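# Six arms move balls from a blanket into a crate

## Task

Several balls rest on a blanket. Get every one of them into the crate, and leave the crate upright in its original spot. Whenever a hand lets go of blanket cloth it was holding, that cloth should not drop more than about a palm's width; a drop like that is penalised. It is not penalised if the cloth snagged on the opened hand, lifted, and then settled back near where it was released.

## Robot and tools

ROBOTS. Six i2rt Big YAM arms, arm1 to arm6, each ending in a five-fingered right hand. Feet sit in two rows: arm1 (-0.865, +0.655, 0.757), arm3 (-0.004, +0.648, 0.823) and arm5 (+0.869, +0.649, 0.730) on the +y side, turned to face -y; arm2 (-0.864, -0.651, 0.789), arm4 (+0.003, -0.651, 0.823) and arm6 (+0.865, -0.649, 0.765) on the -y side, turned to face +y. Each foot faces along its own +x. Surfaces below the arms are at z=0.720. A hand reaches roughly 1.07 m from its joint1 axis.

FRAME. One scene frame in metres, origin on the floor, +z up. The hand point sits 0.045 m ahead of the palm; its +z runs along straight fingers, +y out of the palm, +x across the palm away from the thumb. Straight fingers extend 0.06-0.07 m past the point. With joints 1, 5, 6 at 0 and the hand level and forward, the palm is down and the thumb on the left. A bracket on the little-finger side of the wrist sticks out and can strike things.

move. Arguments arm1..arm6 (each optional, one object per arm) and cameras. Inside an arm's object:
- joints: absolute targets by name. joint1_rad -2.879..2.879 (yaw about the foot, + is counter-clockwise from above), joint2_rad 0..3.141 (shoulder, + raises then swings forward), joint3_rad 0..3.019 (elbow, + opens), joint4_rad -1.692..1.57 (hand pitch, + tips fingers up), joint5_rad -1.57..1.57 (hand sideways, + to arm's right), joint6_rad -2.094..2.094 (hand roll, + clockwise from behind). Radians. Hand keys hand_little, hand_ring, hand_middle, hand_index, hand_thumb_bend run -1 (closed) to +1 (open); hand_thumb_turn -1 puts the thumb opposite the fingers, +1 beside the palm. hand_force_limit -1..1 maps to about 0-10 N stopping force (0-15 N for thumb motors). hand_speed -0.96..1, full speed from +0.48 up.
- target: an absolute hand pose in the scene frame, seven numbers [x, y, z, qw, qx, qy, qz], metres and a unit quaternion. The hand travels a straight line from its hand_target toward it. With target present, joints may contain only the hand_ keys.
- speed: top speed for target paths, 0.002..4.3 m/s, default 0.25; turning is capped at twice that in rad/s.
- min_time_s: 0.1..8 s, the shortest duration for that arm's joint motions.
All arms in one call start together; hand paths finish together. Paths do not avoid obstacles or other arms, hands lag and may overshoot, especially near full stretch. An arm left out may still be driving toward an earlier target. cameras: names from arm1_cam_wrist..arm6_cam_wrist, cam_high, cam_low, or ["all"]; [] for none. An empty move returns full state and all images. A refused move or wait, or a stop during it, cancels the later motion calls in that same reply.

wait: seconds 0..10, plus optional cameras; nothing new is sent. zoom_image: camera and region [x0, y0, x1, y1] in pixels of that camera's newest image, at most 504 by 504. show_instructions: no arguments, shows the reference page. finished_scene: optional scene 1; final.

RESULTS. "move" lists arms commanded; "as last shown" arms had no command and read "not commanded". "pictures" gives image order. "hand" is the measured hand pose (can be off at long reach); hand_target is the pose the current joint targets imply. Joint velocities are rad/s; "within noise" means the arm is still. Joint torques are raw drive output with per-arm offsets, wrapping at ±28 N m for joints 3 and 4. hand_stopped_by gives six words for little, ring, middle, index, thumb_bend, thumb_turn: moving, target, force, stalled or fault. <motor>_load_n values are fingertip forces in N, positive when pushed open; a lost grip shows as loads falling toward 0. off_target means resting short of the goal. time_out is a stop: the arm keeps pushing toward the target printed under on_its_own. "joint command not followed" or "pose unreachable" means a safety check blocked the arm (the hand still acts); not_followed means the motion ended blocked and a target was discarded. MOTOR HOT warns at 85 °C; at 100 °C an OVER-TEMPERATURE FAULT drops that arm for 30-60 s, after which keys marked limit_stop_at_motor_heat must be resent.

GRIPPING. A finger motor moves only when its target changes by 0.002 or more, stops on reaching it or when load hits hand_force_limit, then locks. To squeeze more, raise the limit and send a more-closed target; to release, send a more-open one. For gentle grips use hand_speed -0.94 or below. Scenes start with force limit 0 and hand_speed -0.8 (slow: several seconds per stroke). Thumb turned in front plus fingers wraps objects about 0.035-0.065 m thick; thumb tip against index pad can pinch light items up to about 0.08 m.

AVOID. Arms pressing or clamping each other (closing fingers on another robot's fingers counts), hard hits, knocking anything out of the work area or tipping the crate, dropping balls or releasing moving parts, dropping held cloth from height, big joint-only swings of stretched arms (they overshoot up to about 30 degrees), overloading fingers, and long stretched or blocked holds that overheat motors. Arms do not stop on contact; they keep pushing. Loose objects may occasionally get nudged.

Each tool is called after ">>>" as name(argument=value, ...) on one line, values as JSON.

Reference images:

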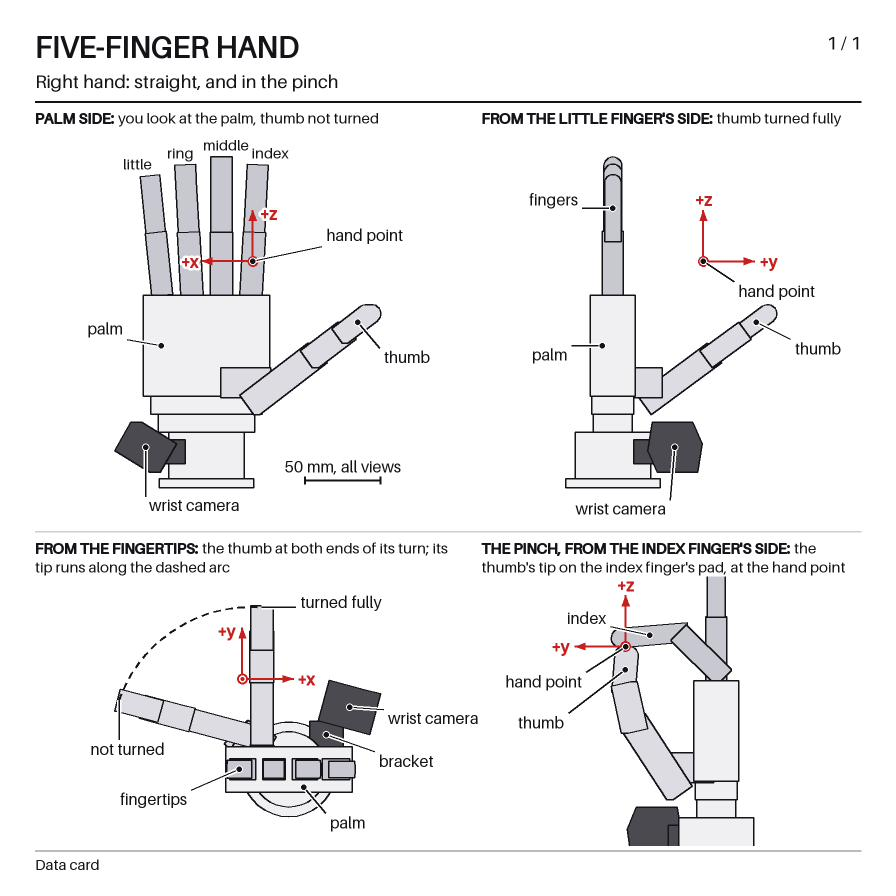

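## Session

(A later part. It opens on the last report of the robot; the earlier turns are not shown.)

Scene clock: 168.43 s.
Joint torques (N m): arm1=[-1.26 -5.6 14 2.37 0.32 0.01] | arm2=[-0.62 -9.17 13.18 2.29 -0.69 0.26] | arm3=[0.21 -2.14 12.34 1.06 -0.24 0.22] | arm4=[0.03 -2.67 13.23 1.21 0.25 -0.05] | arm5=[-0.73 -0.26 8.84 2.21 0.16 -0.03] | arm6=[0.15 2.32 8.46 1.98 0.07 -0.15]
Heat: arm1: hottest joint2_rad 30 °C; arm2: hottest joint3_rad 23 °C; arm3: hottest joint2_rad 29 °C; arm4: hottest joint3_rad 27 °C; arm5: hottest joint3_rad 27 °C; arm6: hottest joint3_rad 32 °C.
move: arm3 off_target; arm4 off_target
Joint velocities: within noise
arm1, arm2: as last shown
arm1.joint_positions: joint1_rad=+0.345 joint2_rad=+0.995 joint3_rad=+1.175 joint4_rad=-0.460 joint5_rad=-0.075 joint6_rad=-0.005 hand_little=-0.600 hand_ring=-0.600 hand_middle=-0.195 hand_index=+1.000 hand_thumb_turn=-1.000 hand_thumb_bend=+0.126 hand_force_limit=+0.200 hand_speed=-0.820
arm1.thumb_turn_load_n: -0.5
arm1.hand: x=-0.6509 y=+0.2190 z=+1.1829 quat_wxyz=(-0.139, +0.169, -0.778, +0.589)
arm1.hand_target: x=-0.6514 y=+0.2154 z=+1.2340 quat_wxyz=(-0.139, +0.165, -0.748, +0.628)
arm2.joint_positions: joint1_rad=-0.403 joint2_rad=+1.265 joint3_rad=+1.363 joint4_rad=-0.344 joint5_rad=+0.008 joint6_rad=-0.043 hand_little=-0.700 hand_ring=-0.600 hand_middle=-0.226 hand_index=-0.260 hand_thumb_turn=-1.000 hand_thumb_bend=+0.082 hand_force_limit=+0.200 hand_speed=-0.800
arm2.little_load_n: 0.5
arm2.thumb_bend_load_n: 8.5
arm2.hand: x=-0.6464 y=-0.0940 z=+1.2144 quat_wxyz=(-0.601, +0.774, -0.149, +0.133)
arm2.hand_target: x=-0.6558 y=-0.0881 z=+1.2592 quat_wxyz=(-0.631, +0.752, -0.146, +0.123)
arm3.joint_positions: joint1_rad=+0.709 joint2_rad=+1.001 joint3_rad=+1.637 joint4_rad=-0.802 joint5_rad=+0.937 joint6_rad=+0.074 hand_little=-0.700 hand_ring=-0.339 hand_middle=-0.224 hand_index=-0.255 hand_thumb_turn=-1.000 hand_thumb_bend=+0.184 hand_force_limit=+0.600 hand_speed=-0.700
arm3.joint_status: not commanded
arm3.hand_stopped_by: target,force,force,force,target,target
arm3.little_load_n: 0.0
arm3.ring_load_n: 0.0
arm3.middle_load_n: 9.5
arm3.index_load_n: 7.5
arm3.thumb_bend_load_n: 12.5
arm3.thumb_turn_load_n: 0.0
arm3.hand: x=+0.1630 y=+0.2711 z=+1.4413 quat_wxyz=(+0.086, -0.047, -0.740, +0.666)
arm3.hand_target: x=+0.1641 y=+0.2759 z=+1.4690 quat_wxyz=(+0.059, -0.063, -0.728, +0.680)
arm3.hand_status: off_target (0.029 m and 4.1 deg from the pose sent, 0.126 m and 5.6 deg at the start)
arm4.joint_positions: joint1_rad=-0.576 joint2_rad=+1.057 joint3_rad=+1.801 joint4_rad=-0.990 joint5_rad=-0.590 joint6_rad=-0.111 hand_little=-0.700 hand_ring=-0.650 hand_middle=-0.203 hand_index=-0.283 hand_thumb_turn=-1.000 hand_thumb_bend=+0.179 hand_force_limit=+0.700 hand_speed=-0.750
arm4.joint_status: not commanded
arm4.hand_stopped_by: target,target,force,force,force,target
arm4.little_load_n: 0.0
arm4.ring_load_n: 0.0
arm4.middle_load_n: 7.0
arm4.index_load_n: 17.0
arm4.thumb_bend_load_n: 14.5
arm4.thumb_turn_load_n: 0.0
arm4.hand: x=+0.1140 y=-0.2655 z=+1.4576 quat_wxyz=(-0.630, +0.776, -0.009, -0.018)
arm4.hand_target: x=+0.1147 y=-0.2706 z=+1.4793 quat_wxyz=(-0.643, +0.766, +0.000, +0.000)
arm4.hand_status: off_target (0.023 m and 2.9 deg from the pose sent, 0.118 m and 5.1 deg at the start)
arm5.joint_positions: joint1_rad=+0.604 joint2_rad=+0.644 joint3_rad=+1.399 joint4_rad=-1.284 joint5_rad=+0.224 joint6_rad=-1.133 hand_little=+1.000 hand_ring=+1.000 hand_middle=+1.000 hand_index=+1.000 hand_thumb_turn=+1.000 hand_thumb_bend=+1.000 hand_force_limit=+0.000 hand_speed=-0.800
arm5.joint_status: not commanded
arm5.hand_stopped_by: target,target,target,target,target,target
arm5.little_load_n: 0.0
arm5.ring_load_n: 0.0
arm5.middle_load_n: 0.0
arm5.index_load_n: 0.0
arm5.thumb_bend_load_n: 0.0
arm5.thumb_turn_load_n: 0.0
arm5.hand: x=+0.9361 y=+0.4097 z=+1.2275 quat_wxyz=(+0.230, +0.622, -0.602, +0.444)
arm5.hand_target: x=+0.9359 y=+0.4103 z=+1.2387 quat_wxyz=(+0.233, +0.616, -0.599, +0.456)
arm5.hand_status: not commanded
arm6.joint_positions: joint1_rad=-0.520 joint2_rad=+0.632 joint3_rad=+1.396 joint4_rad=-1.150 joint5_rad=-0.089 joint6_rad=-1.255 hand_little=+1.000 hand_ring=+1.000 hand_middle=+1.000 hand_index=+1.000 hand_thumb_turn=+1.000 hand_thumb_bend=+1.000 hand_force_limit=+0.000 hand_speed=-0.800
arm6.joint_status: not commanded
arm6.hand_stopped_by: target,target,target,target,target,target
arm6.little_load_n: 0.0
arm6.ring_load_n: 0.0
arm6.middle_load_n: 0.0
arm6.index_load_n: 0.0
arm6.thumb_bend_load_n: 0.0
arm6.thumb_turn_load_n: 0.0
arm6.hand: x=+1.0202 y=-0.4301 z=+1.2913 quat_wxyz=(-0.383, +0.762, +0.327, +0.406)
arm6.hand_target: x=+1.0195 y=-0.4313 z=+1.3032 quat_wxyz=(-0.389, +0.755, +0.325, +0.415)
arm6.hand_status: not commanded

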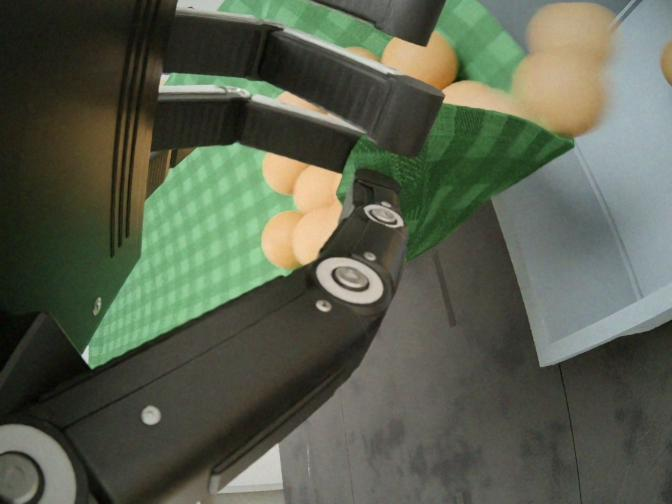

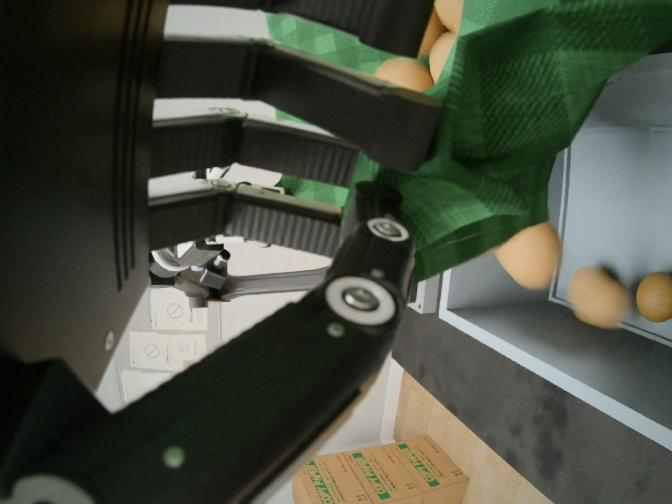

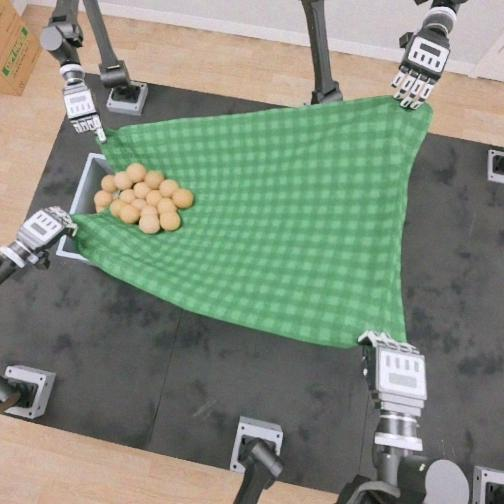

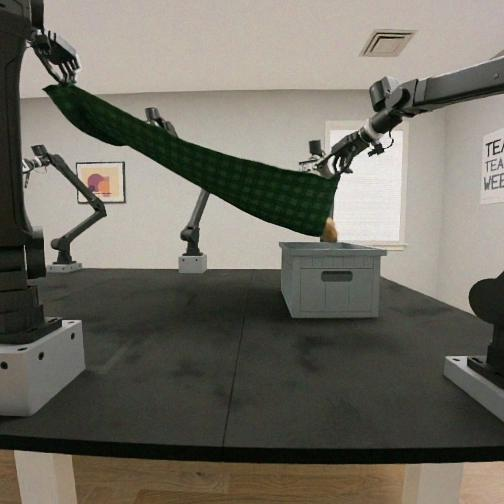

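>>> wait(seconds=0.7, cameras=["arm1_cam_wrist", "arm2_cam_wrist", "cam_high", "cam_low"])

Scene clock: 169.37 s.
Joint torques (N m): arm1=[-0.91 -5.66 13.52 2.29 0.15 0.01] | arm2=[-0.5 -8.94 12.37 2.3 -0.5 0.19] | arm3=[0.73 -2.43 11.97 1.29 -0.06 0.18] | arm4=[-0.97 -1.55 12.59 1.25 0.21 -0.03] | arm5=[-0.67 -0.5 8.87 2.06 0.16 -0.02] | arm6=[0.15 2.43 8.46 1.96 0.06 -0.14]
Heat: arm1: hottest joint2_rad 30 °C; arm2: hottest joint3_rad 23 °C; arm3: hottest joint2_rad 29 °C; arm4: hottest joint3_rad 27 °C; arm5: hottest joint3_rad 27 °C; arm6: hottest joint3_rad 32 °C.
Joint velocities: within noise
arm1.joint_positions: joint1_rad=+0.345 joint2_rad=+0.995 joint3_rad=+1.181 joint4_rad=-0.458 joint5_rad=-0.072 joint6_rad=-0.005 hand_little=-0.600 hand_ring=-0.600 hand_middle=-0.195 hand_index=+1.000 hand_thumb_turn=-1.000 hand_thumb_bend=+0.126 hand_force_limit=+0.200 hand_speed=-0.820
arm1.joint_status: not commanded
arm1.hand_stopped_by: target,target,force,fault,force,target
arm1.little_load_n: 0.0
arm1.ring_load_n: 0.0
arm1.middle_load_n: 13.0
arm1.index_load_n: 0.0
arm1.thumb_bend_load_n: 8.0
arm1.thumb_turn_load_n: -0.5
arm1.hand: x=-0.6511 y=+0.2181 z=+1.1869 quat_wxyz=(-0.138, +0.168, -0.776, +0.592)
arm1.hand_target: x=-0.6514 y=+0.2154 z=+1.2341 quat_wxyz=(-0.139, +0.166, -0.748, +0.628)
arm1.hand_status: not commanded
arm2.joint_positions: joint1_rad=-0.403 joint2_rad=+1.265 joint3_rad=+1.372 joint4_rad=-0.344 joint5_rad=+0.003 joint6_rad=-0.040 hand_little=-0.700 hand_ring=-0.600 hand_middle=-0.226 hand_index=-0.260 hand_thumb_turn=-1.000 hand_thumb_bend=+0.082 hand_force_limit=+0.200 hand_speed=-0.800
arm2.joint_status: not commanded
arm2.hand_stopped_by: target,target,force,force,force,target
arm2.little_load_n: 0.0
arm2.ring_load_n: 0.0
arm2.middle_load_n: 10.5
arm2.index_load_n: 10.0
arm2.thumb_bend_load_n: 8.5
arm2.thumb_turn_load_n: -1.5
arm2.hand: x=-0.6470 y=-0.0929 z=+1.2203 quat_wxyz=(-0.605, +0.771, -0.149, +0.131)
arm2.hand_target: x=-0.6558 y=-0.0881 z=+1.2593 quat_wxyz=(-0.631, +0.752, -0.146, +0.123)
arm2.hand_status: not commanded
arm3.joint_positions: joint1_rad=+0.709 joint2_rad=+1.001 joint3_rad=+1.643 joint4_rad=-0.802 joint5_rad=+0.933 joint6_rad=+0.078 hand_little=-0.700 hand_ring=-0.339 hand_middle=-0.224 hand_index=-0.255 hand_thumb_turn=-1.000 hand_thumb_bend=+0.184 hand_force_limit=+0.600 hand_speed=-0.700
arm3.joint_status: not commanded
arm3.hand_stopped_by: target,force,force,force,target,target
arm3.little_load_n: 0.0
arm3.ring_load_n: 0.0
arm3.middle_load_n: 9.0
arm3.index_load_n: 7.0
arm3.thumb_bend_load_n: 12.0
arm3.thumb_turn_load_n: 0.0
arm3.hand: x=+0.1636 y=+0.2715 z=+1.4441 quat_wxyz=(+0.082, -0.049, -0.739, +0.667)
arm3.hand_target: x=+0.1641 y=+0.2759 z=+1.4690 quat_wxyz=(+0.060, -0.063, -0.728, +0.680)
arm3.hand_status: off_target (0.026 m and 3.6 deg from the pose sent, 0.126 m and 5.6 deg at the start)
arm4.joint_positions: joint1_rad=-0.576 joint2_rad=+1.057 joint3_rad=+1.807 joint4_rad=-0.990 joint5_rad=-0.587 joint6_rad=-0.111 hand_little=-0.700 hand_ring=-0.650 hand_middle=-0.203 hand_index=-0.283 hand_thumb_turn=-1.000 hand_thumb_bend=+0.179 hand_force_limit=+0.700 hand_speed=-0.750
arm4.joint_status: not commanded
arm4.hand_stopped_by: target,target,force,force,force,target
arm4.little_load_n: 0.0
arm4.ring_load_n: 0.0
arm4.middle_load_n: 7.0
arm4.index_load_n: 16.5
arm4.thumb_bend_load_n: 14.5
arm4.thumb_turn_load_n: 0.0
arm4.hand: x=+0.1141 y=-0.2661 z=+1.4603 quat_wxyz=(-0.632, +0.775, -0.009, -0.015)
arm4.hand_target: x=+0.1146 y=-0.2706 z=+1.4792 quat_wxyz=(-0.643, +0.766, +0.000, +0.000)
arm4.hand_status: off_target (0.020 m and 2.6 deg from the pose sent, 0.118 m and 5.1 deg at the start)
arm5.joint_positions: joint1_rad=+0.604 joint2_rad=+0.644 joint3_rad=+1.399 joint4_rad=-1.284 joint5_rad=+0.224 joint6_rad=-1.133 hand_little=+1.000 hand_ring=+1.000 hand_middle=+1.000 hand_index=+1.000 hand_thumb_turn=+1.000 hand_thumb_bend=+1.000 hand_force_limit=+0.000 hand_speed=-0.800
arm5.joint_status: not commanded
arm5.hand_stopped_by: target,target,target,target,target,target
arm5.little_load_n: 0.0
arm5.ring_load_n: 0.0
arm5.middle_load_n: 0.0
arm5.index_load_n: 0.0
arm5.thumb_bend_load_n: 0.0
arm5.thumb_turn_load_n: 0.0
arm5.hand: x=+0.9361 y=+0.4097 z=+1.2275 quat_wxyz=(+0.230, +0.622, -0.602, +0.444)
arm5.hand_target: x=+0.9359 y=+0.4103 z=+1.2387 quat_wxyz=(+0.233, +0.616, -0.599, +0.456)
arm5.hand_status: not commanded
arm6.joint_positions: joint1_rad=-0.520 joint2_rad=+0.632 joint3_rad=+1.396 joint4_rad=-1.150 joint5_rad=-0.089 joint6_rad=-1.255 hand_little=+1.000 hand_ring=+1.000 hand_middle=+1.000 hand_index=+1.000 hand_thumb_turn=+1.000 hand_thumb_bend=+1.000 hand_force_limit=+0.000 hand_speed=-0.800
arm6.joint_status: not commanded
arm6.hand_stopped_by: target,target,target,target,target,target
arm6.little_load_n: 0.0
arm6.ring_load_n: 0.0
arm6.middle_load_n: 0.0
arm6.index_load_n: 0.0
arm6.thumb_bend_load_n: 0.0
arm6.thumb_turn_load_n: 0.0
arm6.hand: x=+1.0202 y=-0.4301 z=+1.2913 quat_wxyz=(-0.383, +0.762, +0.327, +0.406)
arm6.hand_target: x=+1.0195 y=-0.4313 z=+1.3032 quat_wxyz=(-0.389, +0.755, +0.325, +0.415)
arm6.hand_status: not commanded
wait: 0.70 s; at rest by 0.03 s

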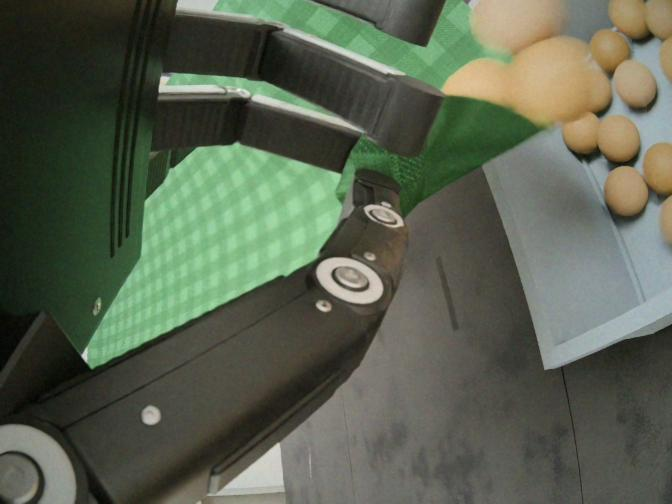

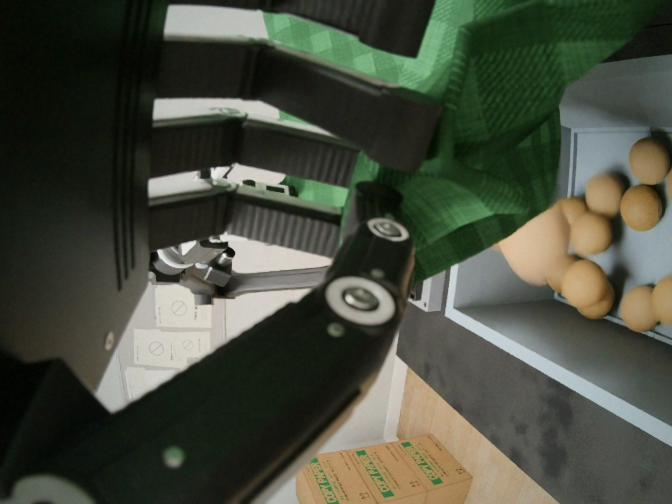

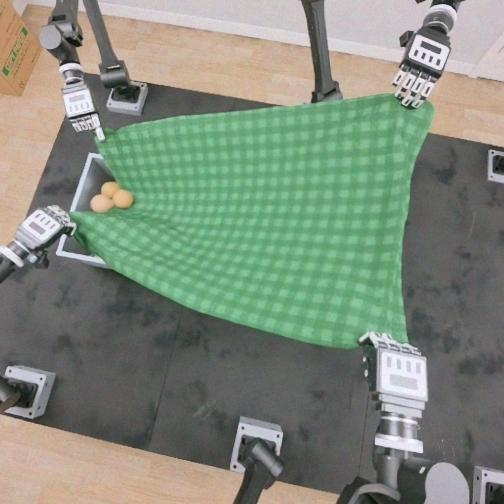

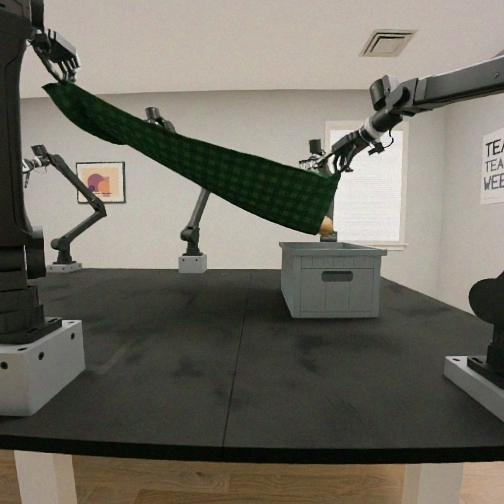

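>>> wait(seconds=1, cameras=["arm1_cam_wrist", "arm2_cam_wrist", "cam_high", "cam_low"])

Scene clock: 170.50 s.
Joint torques (N m): arm1=[-0.97 -5.77 13.49 2.26 0.19 0.01] | arm2=[-0.56 -9.05 12.41 2.3 -0.49 0.21] | arm3=[0.21 -2.32 11.89 1.17 -0.09 0.14] | arm4=[-0.91 -2.73 12.7 1.39 0.2 -0.04] | arm5=[-0.91 -0.97 8.84 2.1 0.15 -0.02] | arm6=[0.09 2.37 8.44 1.96 0.06 -0.15]
Heat: arm1: hottest joint2_rad 30 °C; arm2: hottest joint3_rad 23 °C; arm3: hottest joint2_rad 29 °C; arm4: hottest joint3_rad 27 °C; arm5: hottest joint3_rad 27 °C; arm6: hottest joint3_rad 32 °C.
Joint velocities: within noise
arm1.joint_positions: joint1_rad=+0.345 joint2_rad=+0.995 joint3_rad=+1.181 joint4_rad=-0.457 joint5_rad=-0.072 joint6_rad=-0.005 hand_little=-0.600 hand_ring=-0.600 hand_middle=-0.195 hand_index=+1.000 hand_thumb_turn=-1.000 hand_thumb_bend=+0.126 hand_force_limit=+0.200 hand_speed=-0.820
arm1.joint_status: not commanded
arm1.hand_stopped_by: target,target,force,fault,force,target
arm1.little_load_n: 0.0
arm1.ring_load_n: 0.0
arm1.middle_load_n: 13.0
arm1.index_load_n: 0.0
arm1.thumb_bend_load_n: 8.0
arm1.thumb_turn_load_n: -1.0
arm1.hand: x=-0.6511 y=+0.2181 z=+1.1870 quat_wxyz=(-0.138, +0.168, -0.776, +0.593)
arm1.hand_target: x=-0.6514 y=+0.2154 z=+1.2341 quat_wxyz=(-0.139, +0.166, -0.748, +0.628)
arm1.hand_status: not commanded
arm2.joint_positions: joint1_rad=-0.403 joint2_rad=+1.265 joint3_rad=+1.375 joint4_rad=-0.344 joint5_rad=+0.003 joint6_rad=-0.038 hand_little=-0.700 hand_ring=-0.600 hand_middle=-0.226 hand_index=-0.260 hand_thumb_turn=-1.000 hand_thumb_bend=+0.082 hand_force_limit=+0.200 hand_speed=-0.800
arm2.joint_status: not commanded
arm2.hand_stopped_by: target,target,force,force,force,target
arm2.little_load_n: 0.0
arm2.ring_load_n: 0.0
arm2.middle_load_n: 11.0
arm2.index_load_n: 10.0
arm2.thumb_bend_load_n: 8.5
arm2.thumb_turn_load_n: -1.5
arm2.hand: x=-0.6471 y=-0.0927 z=+1.2218 quat_wxyz=(-0.606, +0.771, -0.149, +0.130)
arm2.hand_target: x=-0.6558 y=-0.0881 z=+1.2593 quat_wxyz=(-0.631, +0.752, -0.146, +0.123)
arm2.hand_status: not commanded
arm3.joint_positions: joint1_rad=+0.709 joint2_rad=+1.001 joint3_rad=+1.643 joint4_rad=-0.802 joint5_rad=+0.932 joint6_rad=+0.079 hand_little=-0.700 hand_ring=-0.339 hand_middle=-0.224 hand_index=-0.255 hand_thumb_turn=-1.000 hand_thumb_bend=+0.184 hand_force_limit=+0.600 hand_speed=-0.700
arm3.joint_status: not commanded
arm3.hand_stopped_by: target,force,force,force,target,target
arm3.little_load_n: 0.0
arm3.ring_load_n: 0.0
arm3.middle_load_n: 9.0
arm3.index_load_n: 7.5
arm3.thumb_bend_load_n: 12.0
arm3.thumb_turn_load_n: 0.0
arm3.hand: x=+0.1637 y=+0.2715 z=+1.4441 quat_wxyz=(+0.082, -0.049, -0.739, +0.667)
arm3.hand_target: x=+0.1641 y=+0.2759 z=+1.4690 quat_wxyz=(+0.059, -0.063, -0.728, +0.680)
arm3.hand_status: off_target (0.026 m and 3.6 deg from the pose sent, 0.126 m and 5.6 deg at the start)
arm4.joint_positions: joint1_rad=-0.576 joint2_rad=+1.057 joint3_rad=+1.807 joint4_rad=-0.990 joint5_rad=-0.587 joint6_rad=-0.111 hand_little=-0.700 hand_ring=-0.650 hand_middle=-0.203 hand_index=-0.283 hand_thumb_turn=-1.000 hand_thumb_bend=+0.179 hand_force_limit=+0.700 hand_speed=-0.750
arm4.joint_status: not commanded
arm4.hand_stopped_by: target,target,force,force,force,target
arm4.little_load_n: 0.0
arm4.ring_load_n: 0.0
arm4.middle_load_n: 7.0
arm4.index_load_n: 16.5
arm4.thumb_bend_load_n: 14.5
arm4.thumb_turn_load_n: 0.0
arm4.hand: x=+0.1141 y=-0.2661 z=+1.4603 quat_wxyz=(-0.632, +0.775, -0.009, -0.015)
arm4.hand_target: x=+0.1146 y=-0.2706 z=+1.4792 quat_wxyz=(-0.643, +0.766, +0.000, +0.000)
arm4.hand_status: off_target (0.020 m and 2.6 deg from the pose sent, 0.118 m and 5.1 deg at the start)
arm5.joint_positions: joint1_rad=+0.604 joint2_rad=+0.644 joint3_rad=+1.399 joint4_rad=-1.284 joint5_rad=+0.224 joint6_rad=-1.133 hand_little=+1.000 hand_ring=+1.000 hand_middle=+1.000 hand_index=+1.000 hand_thumb_turn=+1.000 hand_thumb_bend=+1.000 hand_force_limit=+0.000 hand_speed=-0.800
arm5.joint_status: not commanded
arm5.hand_stopped_by: target,target,target,target,target,target
arm5.little_load_n: 0.0
arm5.ring_load_n: 0.0
arm5.middle_load_n: 0.0
arm5.index_load_n: 0.0
arm5.thumb_bend_load_n: 0.0
arm5.thumb_turn_load_n: 0.0
arm5.hand: x=+0.9361 y=+0.4097 z=+1.2275 quat_wxyz=(+0.230, +0.622, -0.602, +0.444)
arm5.hand_target: x=+0.9359 y=+0.4103 z=+1.2387 quat_wxyz=(+0.233, +0.616, -0.599, +0.456)
arm5.hand_status: not commanded
arm6.joint_positions: joint1_rad=-0.520 joint2_rad=+0.632 joint3_rad=+1.396 joint4_rad=-1.150 joint5_rad=-0.089 joint6_rad=-1.255 hand_little=+1.000 hand_ring=+1.000 hand_middle=+1.000 hand_index=+1.000 hand_thumb_turn=+1.000 hand_thumb_bend=+1.000 hand_force_limit=+0.000 hand_speed=-0.800
arm6.joint_status: not commanded
arm6.hand_stopped_by: target,target,target,target,target,target
arm6.little_load_n: 0.0
arm6.ring_load_n: 0.0
arm6.middle_load_n: 0.0
arm6.index_load_n: 0.0
arm6.thumb_bend_load_n: 0.0
arm6.thumb_turn_load_n: 0.0
arm6.hand: x=+1.0202 y=-0.4301 z=+1.2913 quat_wxyz=(-0.383, +0.762, +0.327, +0.406)
arm6.hand_target: x=+1.0195 y=-0.4313 z=+1.3032 quat_wxyz=(-0.389, +0.755, +0.325, +0.415)
arm6.hand_status: not commanded
wait: 1.00 s; at rest by 0.17 s

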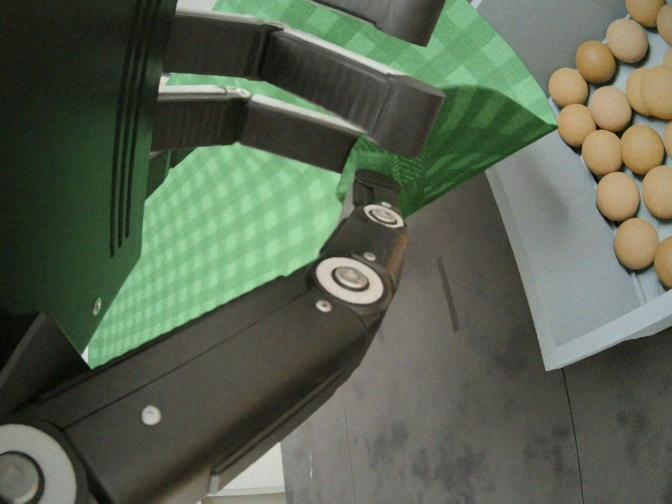

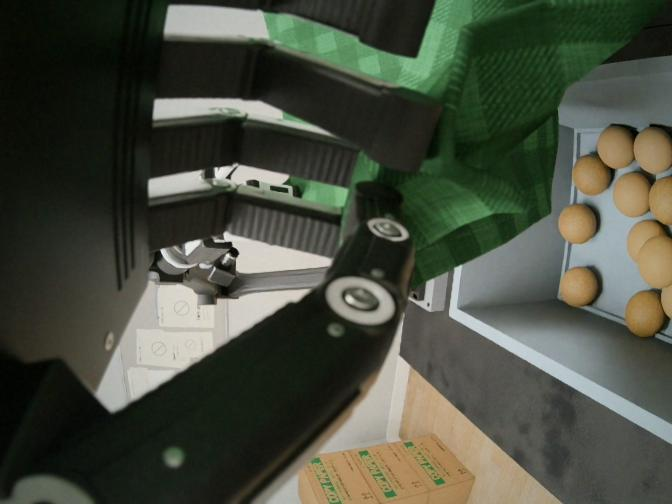

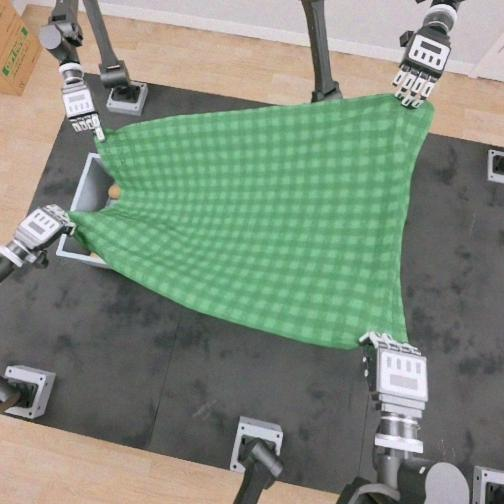

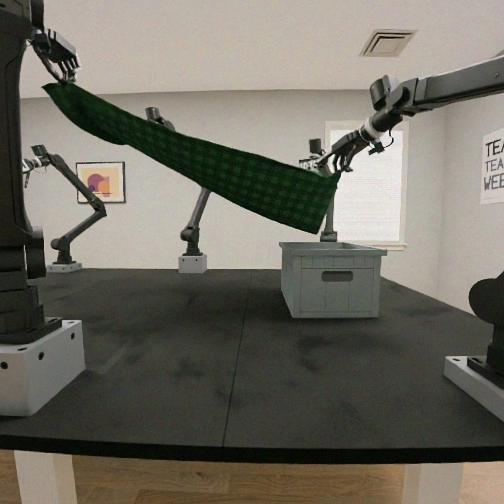

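>>> move(arm1={"target": [-0.46, 0.29, 1.21, 0.1933, -0.2304, 0.7306, -0.613], "speed": 0.22}, arm2={"target": [-0.48, -0.23, 1.21, 0.6077, -0.7244, 0.2494, -0.2093], "speed": 0.22}, arm3={"target": [0.38, 0.255, 1.26, -0.0594, 0.0637, 0.7285, -0.6793], "speed": 0.25}, arm4={"target": [0.32, -0.315, 1.26, 0.6428, -0.7661, 0, 0], "speed": 0.25}, cameras=["cam_high", "cam_low"])

Scene clock: 173.33 s.
Joint torques (N m): arm1=[-0.26 -6.71 13.46 2.18 0.19 0.14] | arm2=[-1.96 -8.76 8.46 2.92 -0.46 -0.03] | arm3=[1.49 -10.23 9.91 1.61 0.24 -0.04] | arm4=[-2.2 -5.71 10.55 1.87 -0.3 -0.09] | arm5=[-0.5 -0.79 9.01 1.99 0.17 -0.04] | arm6=[0.21 2.37 8.44 1.96 0.06 -0.15]
Heat: arm1: hottest joint2_rad 30 °C; arm2: hottest joint3_rad 23 °C; arm3: hottest joint2_rad 29 °C; arm4: hottest joint3_rad 27 °C; arm5: hottest joint3_rad 27 °C; arm6: hottest joint3_rad 32 °C.
move: arm1 off_target; arm2 off_target; arm3 off_target; arm4 off_target
Joint velocities: within noise
arm1.joint_positions: joint1_rad=+0.834 joint2_rad=+1.104 joint3_rad=+1.193 joint4_rad=-0.355 joint5_rad=+0.246 joint6_rad=+0.043 hand_little=-0.600 hand_ring=-0.600 hand_middle=-0.195 hand_index=+1.000 hand_thumb_turn=-1.000 hand_thumb_bend=+0.126 hand_force_limit=+0.200 hand_speed=-0.820
arm1.joint_status: not commanded
arm1.hand_stopped_by: target,target,force,fault,force,target
arm1.little_load_n: 0.0
arm1.ring_load_n: 0.0
arm1.middle_load_n: 13.0
arm1.index_load_n: 0.0
arm1.thumb_bend_load_n: 8.5
arm1.thumb_turn_load_n: -0.5
arm1.hand: x=-0.4707 y=+0.2930 z=+1.1661 quat_wxyz=(-0.175, +0.243, -0.752, +0.588)
arm1.hand_target: x=-0.4623 y=+0.2920 z=+1.2095 quat_wxyz=(-0.194, +0.230, -0.731, +0.613)
arm1.hand_status: off_target (0.045 m and 4.5 deg from the pose sent, 0.206 m and 11.1 deg at the start)
arm2.joint_positions: joint1_rad=-0.827 joint2_rad=+1.186 joint3_rad=+1.235 joint4_rad=-0.252 joint5_rad=-0.156 joint6_rad=-0.042 hand_little=-0.700 hand_ring=-0.600 hand_middle=-0.226 hand_index=-0.260 hand_thumb_turn=-1.000 hand_thumb_bend=+0.082 hand_force_limit=+0.200 hand_speed=-0.800
arm2.joint_status: not commanded
arm2.hand_stopped_by: target,target,force,force,force,target
arm2.little_load_n: 0.0
arm2.ring_load_n: 0.0
arm2.middle_load_n: 11.0
arm2.index_load_n: 9.5
arm2.thumb_bend_load_n: 8.0
arm2.thumb_turn_load_n: -2.0
arm2.hand: x=-0.4784 y=-0.2276 z=+1.1994 quat_wxyz=(-0.598, +0.732, -0.256, +0.204)
arm2.hand_target: x=-0.4801 y=-0.2299 z=+1.2099 quat_wxyz=(-0.608, +0.724, -0.249, +0.209)
arm2.hand_status: off_target (0.011 m and 1.7 deg from the pose sent, 0.217 m and 15.6 deg at the start)
arm3.joint_positions: joint1_rad=+1.034 joint2_rad=+1.290 joint3_rad=+1.318 joint4_rad=-0.292 joint5_rad=+1.259 joint6_rad=+0.219 hand_little=-0.700 hand_ring=-0.339 hand_middle=-0.224 hand_index=-0.255 hand_thumb_turn=-1.000 hand_thumb_bend=+0.184 hand_force_limit=+0.600 hand_speed=-0.700
arm3.joint_status: not commanded
arm3.hand_stopped_by: target,force,force,force,target,target
arm3.little_load_n: 0.0
arm3.ring_load_n: 0.0
arm3.middle_load_n: 9.5
arm3.index_load_n: 7.0
arm3.thumb_bend_load_n: 12.0
arm3.thumb_turn_load_n: 0.0
arm3.hand: x=+0.3728 y=+0.2489 z=+1.2483 quat_wxyz=(+0.078, -0.058, -0.733, +0.673)
arm3.hand_target: x=+0.3798 y=+0.2551 z=+1.2598 quat_wxyz=(+0.059, -0.064, -0.729, +0.679)
arm3.hand_status: off_target (0.015 m and 2.4 deg from the pose sent, 0.285 m and 3.5 deg at the start)
arm4.joint_positions: joint1_rad=-1.114 joint2_rad=+1.146 joint3_rad=+1.308 joint4_rad=-0.576 joint5_rad=-1.112 joint6_rad=-0.356 hand_little=-0.700 hand_ring=-0.650 hand_middle=-0.203 hand_index=-0.283 hand_thumb_turn=-1.000 hand_thumb_bend=+0.179 hand_force_limit=+0.700 hand_speed=-0.750
arm4.joint_status: not commanded
arm4.hand_stopped_by: target,target,force,force,force,target
arm4.little_load_n: 0.0
arm4.ring_load_n: 0.0
arm4.middle_load_n: 7.0
arm4.index_load_n: 16.5
arm4.thumb_bend_load_n: 14.5
arm4.thumb_turn_load_n: 0.0
arm4.hand: x=+0.3101 y=-0.3106 z=+1.2602 quat_wxyz=(-0.640, +0.768, -0.005, -0.016)
arm4.hand_target: x=+0.3198 y=-0.3151 z=+1.2600 quat_wxyz=(-0.643, +0.766, +0.000, +0.000)
arm4.hand_status: off_target (0.011 m and 2.0 deg from the pose sent, 0.291 m and 2.6 deg at the start)
arm5, arm6: as last shown

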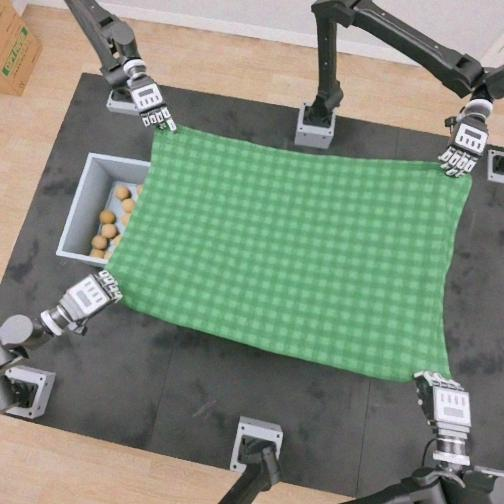

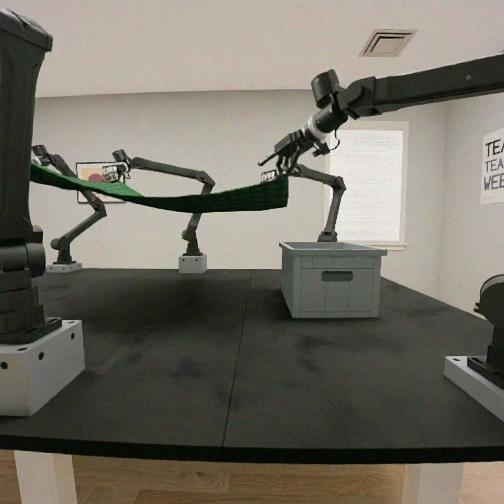

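>>> move(arm1={"target": [-0.335, 0.297, 0.82, 0.2717, -0.3238, 0.6943, -0.5825], "speed": 0.25}, arm2={"target": [-0.375, -0.25, 0.81, 0.5752, -0.6856, 0.3418, -0.2868], "speed": 0.25}, arm3={"target": [0.53, 0.205, 0.83, -0.0594, 0.0637, 0.7285, -0.6793], "speed": 0.25}, arm4={"target": [0.45, -0.365, 0.815, 0.6428, -0.7661, 0, 0], "speed": 0.25}, cameras=["arm1_cam_wrist", "arm2_cam_wrist", "arm3_cam_wrist", "arm4_cam_wrist", "cam_high", "cam_low"])

Scene clock: 176.87 s.
Joint torques (N m): arm1=[0.09 -12.92 6.61 2.29 -0.09 0.01] | arm2=[-2.37 -12.04 5.82 2.93 -0.06 0.11] | arm3=[0.85 -16.97 8.73 1.62 0.37 -0.21] | arm4=[-2.08 -10.46 8.27 1.66 -0.46 0.07] | arm5=[-0.09 -0.09 8.8 2.14 0.17 -0.05] | arm6=[0.15 2.43 8.46 1.98 0.07 -0.15]
Heat: arm1: hottest joint2_rad 30 °C; arm2: hottest joint3_rad 23 °C; arm3: hottest joint2_rad 29 °C; arm4: hottest joint3_rad 27 °C; arm5: hottest joint3_rad 27 °C; arm6: hottest joint3_rad 32 °C.
move: arm1 off_target; arm2 off_target; arm3 off_target; arm4 off_target
Joint velocities: within noise
arm1.joint_positions: joint1_rad=+0.916 joint2_rad=+1.798 joint3_rad=+0.801 joint4_rad=+0.782 joint5_rad=+0.079 joint6_rad=+0.025 hand_little=-0.600 hand_ring=-0.600 hand_middle=-0.195 hand_index=+1.000 hand_thumb_turn=-1.000 hand_thumb_bend=+0.126 hand_force_limit=+0.200 hand_speed=-0.820
arm1.joint_status: not commanded
arm1.hand_stopped_by: target,target,force,fault,force,target
arm1.little_load_n: 0.0
arm1.ring_load_n: 0.0
arm1.middle_load_n: 13.0
arm1.index_load_n: 0.0
arm1.thumb_bend_load_n: 8.5
arm1.thumb_turn_load_n: 0.0
arm1.hand: x=-0.3460 y=+0.2942 z=+0.8094 quat_wxyz=(-0.264, +0.320, -0.707, +0.573)
arm1.hand_target: x=-0.3353 y=+0.2972 z=+0.8201 quat_wxyz=(-0.272, +0.324, -0.694, +0.582)
arm1.hand_status: off_target (0.016 m and 2.1 deg from the pose sent, 0.372 m and 15.9 deg at the start)
arm2.joint_positions: joint1_rad=-0.922 joint2_rad=+1.879 joint3_rad=+0.770 joint4_rad=+0.914 joint5_rad=-0.005 joint6_rad=-0.026 hand_little=-0.700 hand_ring=-0.600 hand_middle=-0.226 hand_index=-0.260 hand_thumb_turn=-1.000 hand_thumb_bend=+0.082 hand_force_limit=+0.200 hand_speed=-0.800
arm2.joint_status: not commanded
arm2.hand_stopped_by: target,target,force,force,force,target
arm2.little_load_n: 0.0
arm2.ring_load_n: 0.0
arm2.middle_load_n: 11.0
arm2.index_load_n: 9.0
arm2.thumb_bend_load_n: 8.5
arm2.thumb_turn_load_n: -1.5
arm2.hand: x=-0.3851 y=-0.2515 z=+0.8020 quat_wxyz=(-0.566, +0.697, -0.339, +0.282)
arm2.hand_target: x=-0.3752 y=-0.2502 z=+0.8100 quat_wxyz=(-0.575, +0.686, -0.342, +0.287)
arm2.hand_status: off_target (0.013 m and 1.8 deg from the pose sent, 0.404 m and 14.9 deg at the start)
arm3.joint_positions: joint1_rad=+1.074 joint2_rad=+2.153 joint3_rad=+1.202 joint4_rad=+0.640 joint5_rad=+1.299 joint6_rad=+0.266 hand_little=-0.700 hand_ring=-0.339 hand_middle=-0.224 hand_index=-0.255 hand_thumb_turn=-1.000 hand_thumb_bend=+0.184 hand_force_limit=+0.600 hand_speed=-0.700
arm3.joint_status: not commanded
arm3.hand_stopped_by: target,force,force,force,target,target
arm3.little_load_n: 0.0
arm3.ring_load_n: 0.0
arm3.middle_load_n: 9.5
arm3.index_load_n: 7.0
arm3.thumb_bend_load_n: 12.0
arm3.thumb_turn_load_n: 0.5
arm3.hand: x=+0.5075 y=+0.2025 z=+0.8185 quat_wxyz=(+0.079, -0.058, -0.734, +0.672)
arm3.hand_target: x=+0.5293 y=+0.2058 z=+0.8304 quat_wxyz=(+0.059, -0.064, -0.729, +0.679)
arm3.hand_status: off_target (0.025 m and 2.6 deg from the pose sent, 0.449 m and 2.4 deg at the start)
arm4.joint_positions: joint1_rad=-1.319 joint2_rad=+1.925 joint3_rad=+0.918 joint4_rad=+0.303 joint5_rad=-1.292 joint6_rad=-0.669 hand_little=-0.700 hand_ring=-0.650 hand_middle=-0.203 hand_index=-0.283 hand_thumb_turn=-1.000 hand_thumb_bend=+0.179 hand_force_limit=+0.700 hand_speed=-0.750
arm4.joint_status: not commanded
arm4.hand_stopped_by: target,target,force,force,force,target
arm4.little_load_n: 0.0
arm4.ring_load_n: 0.0
arm4.middle_load_n: 7.5
arm4.index_load_n: 16.0
arm4.thumb_bend_load_n: 14.0
arm4.thumb_turn_load_n: 0.0
arm4.hand: x=+0.4317 y=-0.3595 z=+0.8153 quat_wxyz=(-0.640, +0.768, -0.001, -0.016)
arm4.hand_target: x=+0.4494 y=-0.3654 z=+0.8153 quat_wxyz=(-0.642, +0.766, +0.000, +0.000)
arm4.hand_status: off_target (0.019 m and 1.9 deg from the pose sent, 0.470 m and 2.0 deg at the start)
arm5, arm6: as last shown

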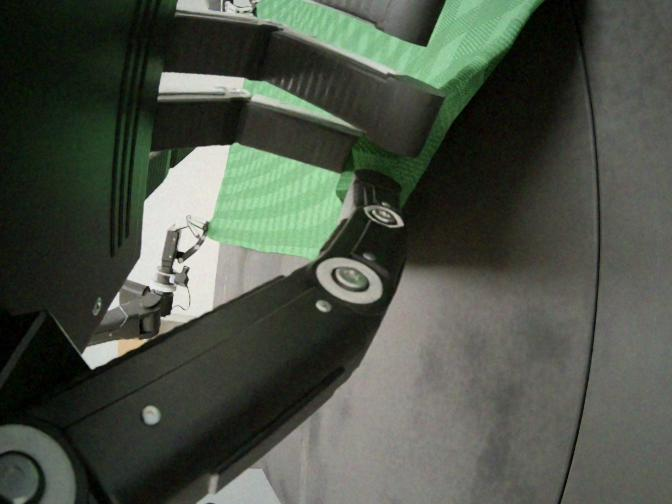

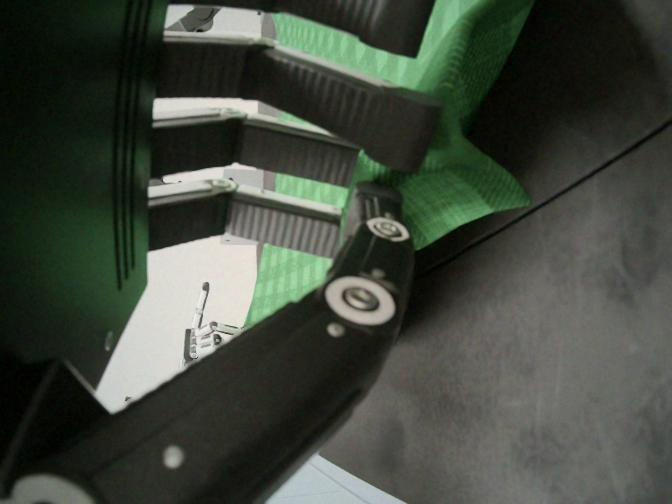

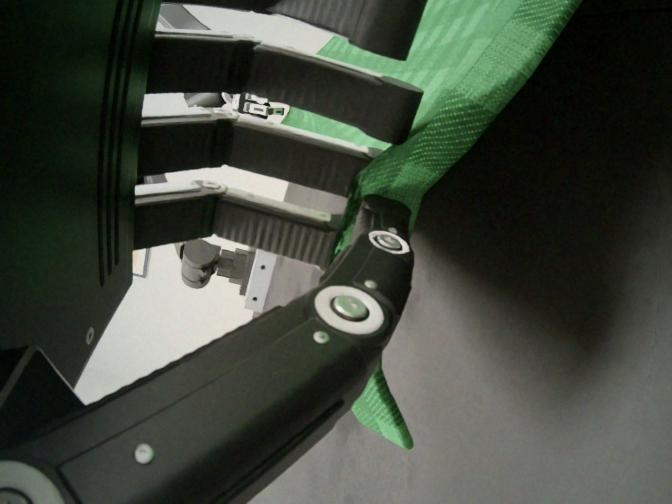

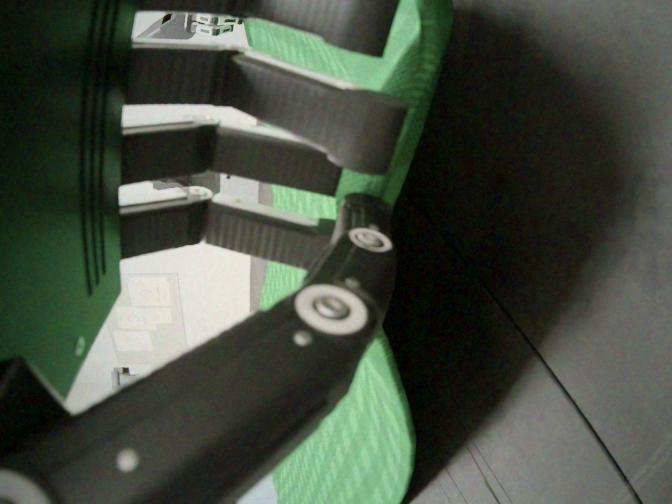

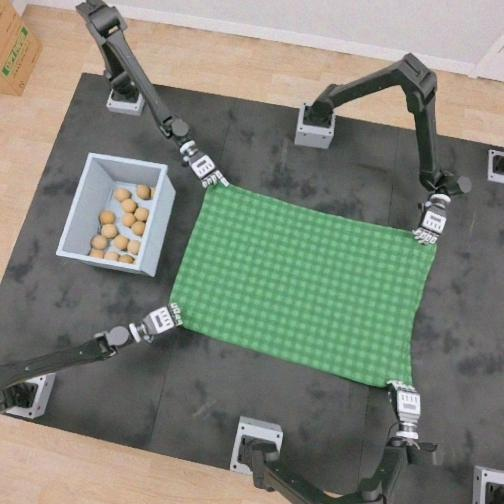

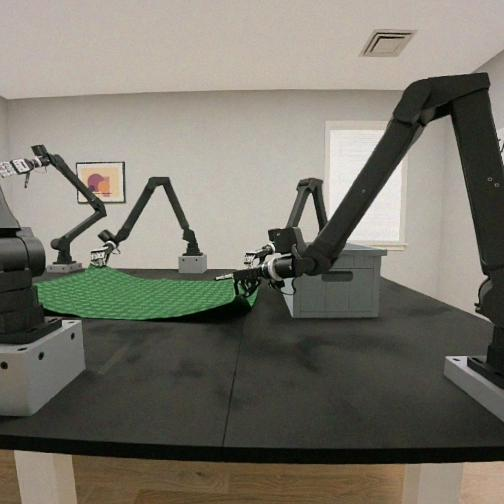

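>>> move(arm1={"target": [-0.335, 0.297, 0.745, 0.2717, -0.3238, 0.6943, -0.5825], "speed": 0.12}, arm2={"target": [-0.375, -0.25, 0.738, 0.5752, -0.6856, 0.3418, -0.2868], "speed": 0.12}, arm3={"target": [0.535, 0.205, 0.745, -0.0594, 0.0637, 0.7285, -0.6793], "speed": 0.12}, arm4={"target": [0.455, -0.368, 0.735, 0.6428, -0.7661, 0, 0], "speed": 0.12}, cameras=["arm1_cam_wrist", "arm2_cam_wrist", "arm3_cam_wrist", "arm4_cam_wrist", "cam_high"])

>>> zoom_image(camera="cam_high", region=[50, 140, 190, 280])

Scene clock: 178.73 s.
Joint torques (N m): arm1=[-0.03 -12.75 5.42 2.19 -0.03 0.01] | arm2=[-2.37 -11.34 5.08 2.65 -0.15 0.1] | arm3=[0.67 -17.03 7.43 1.61 0.23 -0.11] | arm4=[-1.79 -9.82 6.23 1.42 -0.08 0.04] | arm5=[-0.44 -0.73 8.98 2.25 0.19 -0.01] | arm6=[0.15 2.43 8.46 1.96 0.06 -0.15]
Heat: arm1: hottest joint2_rad 30 °C; arm2: hottest joint3_rad 23 °C; arm3: hottest joint2_rad 29 °C; arm4: hottest joint3_rad 27 °C; arm5: hottest joint3_rad 27 °C; arm6: hottest joint3_rad 32 °C.
move: arm1 done; arm2 done; arm3 off_target; arm4 off_target
Joint velocities: within noise
arm1.joint_positions: joint1_rad=+0.917 joint2_rad=+1.990 joint3_rad=+0.801 joint4_rad=+0.990 joint5_rad=+0.079 joint6_rad=+0.025 hand_little=-0.600 hand_ring=-0.600 hand_middle=-0.195 hand_index=+1.000 hand_thumb_turn=-1.000 hand_thumb_bend=+0.126 hand_force_limit=+0.200 hand_speed=-0.820
arm1.joint_status: not commanded
arm1.hand_stopped_by: target,target,force,fault,force,target
arm1.little_load_n: 0.0
arm1.ring_load_n: 0.0
arm1.middle_load_n: 11.5
arm1.index_load_n: 0.0
arm1.thumb_bend_load_n: 8.5
arm1.thumb_turn_load_n: 0.0
arm1.hand: x=-0.3441 y=+0.2937 z=+0.7441 quat_wxyz=(-0.267, +0.318, -0.702, +0.578)
arm1.hand_target: x=-0.3352 y=+0.2971 z=+0.7451 quat_wxyz=(-0.272, +0.324, -0.694, +0.582)
arm1.hand_status: done (0.010 m and 1.3 deg from the pose sent, 0.065 m and 2.1 deg at the start)
arm2.joint_positions: joint1_rad=-0.923 joint2_rad=+2.070 joint3_rad=+0.788 joint4_rad=+1.109 joint5_rad=-0.005 joint6_rad=-0.025 hand_little=-0.700 hand_ring=-0.600 hand_middle=-0.226 hand_index=-0.260 hand_thumb_turn=-1.000 hand_thumb_bend=+0.082 hand_force_limit=+0.200 hand_speed=-0.800
arm2.joint_status: not commanded
arm2.hand_stopped_by: target,target,force,force,force,target
arm2.little_load_n: 0.0
arm2.ring_load_n: 0.0
arm2.middle_load_n: 11.0
arm2.index_load_n: 9.0
arm2.thumb_bend_load_n: 8.5
arm2.thumb_turn_load_n: -1.5
arm2.hand: x=-0.3837 y=-0.2507 z=+0.7424 quat_wxyz=(-0.573, +0.690, -0.337, +0.286)
arm2.hand_target: x=-0.3752 y=-0.2503 z=+0.7381 quat_wxyz=(-0.575, +0.686, -0.342, +0.287)
arm2.hand_status: done (0.010 m and 0.9 deg from the pose sent, 0.065 m and 1.8 deg at the start)
arm3.joint_positions: joint1_rad=+1.085 joint2_rad=+2.333 joint3_rad=+1.268 joint4_rad=+0.777 joint5_rad=+1.305 joint6_rad=+0.267 hand_little=-0.700 hand_ring=-0.339 hand_middle=-0.224 hand_index=-0.255 hand_thumb_turn=-1.000 hand_thumb_bend=+0.184 hand_force_limit=+0.600 hand_speed=-0.700
arm3.joint_status: not commanded
arm3.hand_stopped_by: target,force,force,force,target,target
arm3.little_load_n: 0.0
arm3.ring_load_n: 0.0
arm3.middle_load_n: 9.5
arm3.index_load_n: 7.0
arm3.thumb_bend_load_n: 11.5
arm3.thumb_turn_load_n: 0.0
arm3.hand: x=+0.5209 y=+0.2032 z=+0.7470 quat_wxyz=(+0.069, -0.064, -0.731, +0.676)
arm3.hand_target: x=+0.5347 y=+0.2054 z=+0.7452 quat_wxyz=(+0.059, -0.064, -0.729, +0.679)
arm3.hand_status: off_target (0.014 m and 1.2 deg from the pose sent, 0.078 m and 2.6 deg at the start)
arm4.joint_positions: joint1_rad=-1.332 joint2_rad=+2.110 joint3_rad=+0.964 joint4_rad=+0.461 joint5_rad=-1.308 joint6_rad=-0.683 hand_little=-0.700 hand_ring=-0.650 hand_middle=-0.203 hand_index=-0.283 hand_thumb_turn=-1.000 hand_thumb_bend=+0.179 hand_force_limit=+0.700 hand_speed=-0.750
arm4.joint_status: not commanded
arm4.hand_stopped_by: target,target,force,force,force,target
arm4.little_load_n: 0.0
arm4.ring_load_n: 0.0
arm4.middle_load_n: 7.0
arm4.index_load_n: 16.0
arm4.thumb_bend_load_n: 14.5
arm4.thumb_turn_load_n: 0.0
arm4.hand: x=+0.4461 y=-0.3619 z=+0.7507 quat_wxyz=(-0.645, +0.764, +0.009, -0.006)
arm4.hand_target: x=+0.4544 y=-0.3683 z=+0.7354 quat_wxyz=(-0.643, +0.766, +0.000, +0.000)
arm4.hand_status: off_target (0.019 m and 1.2 deg from the pose sent, 0.084 m and 1.9 deg at the start)
arm5, arm6: as last shown
arm6.thumb_turn_load_n: -0.5

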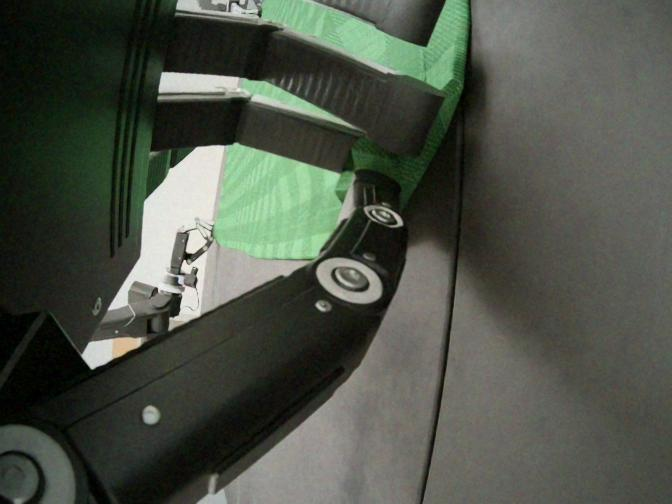

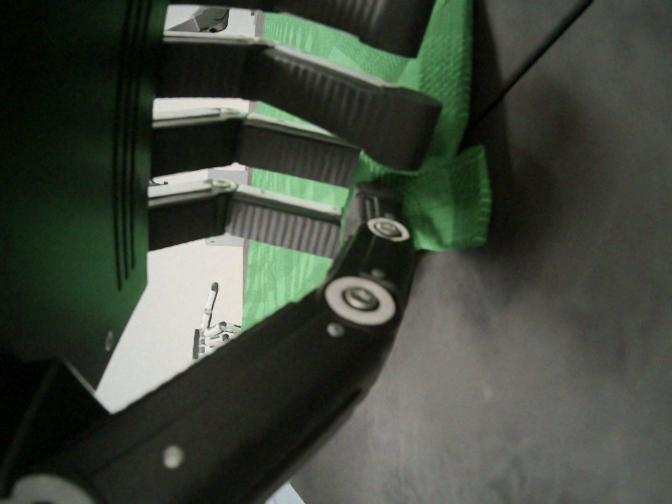

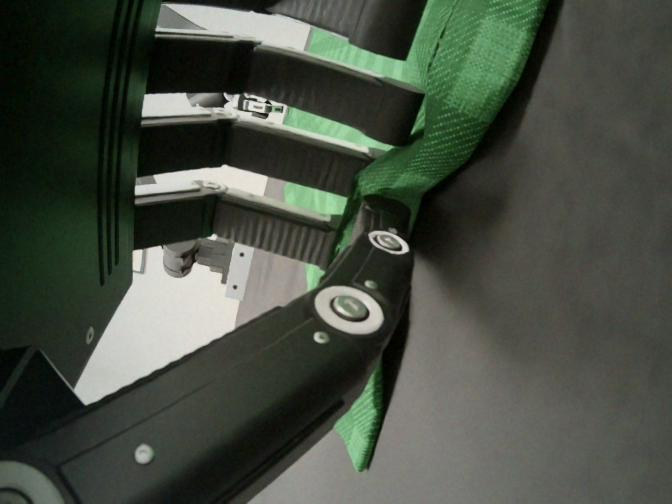

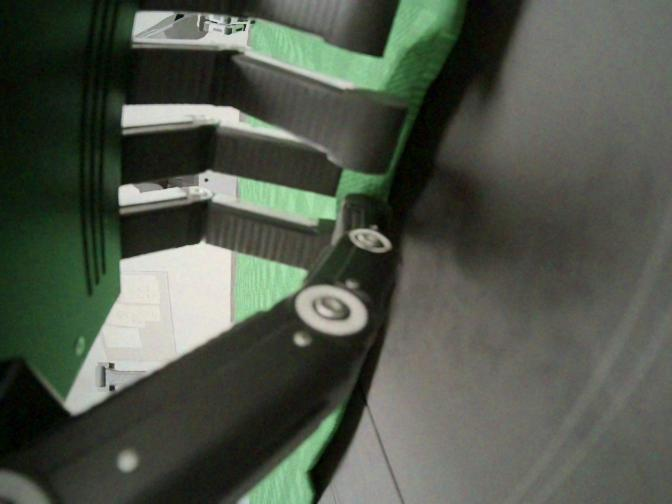

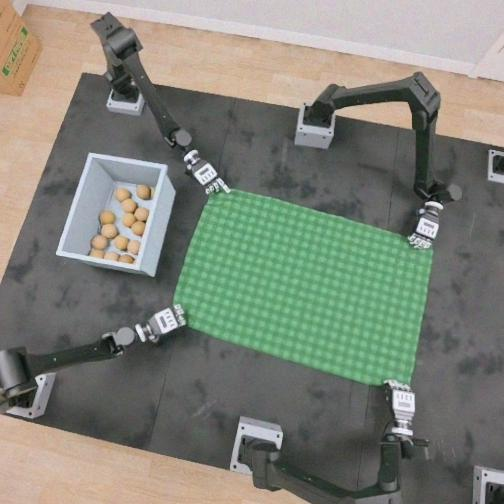

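Scaled by 3.600.

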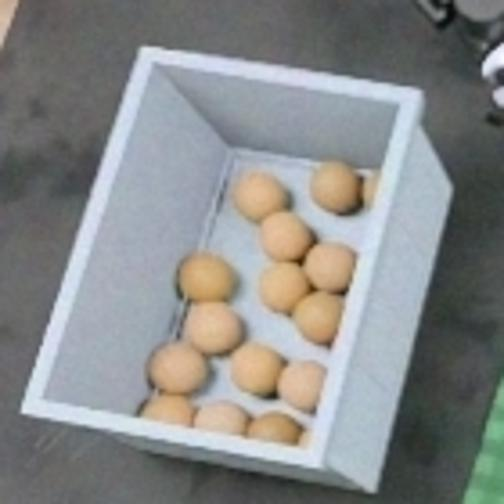

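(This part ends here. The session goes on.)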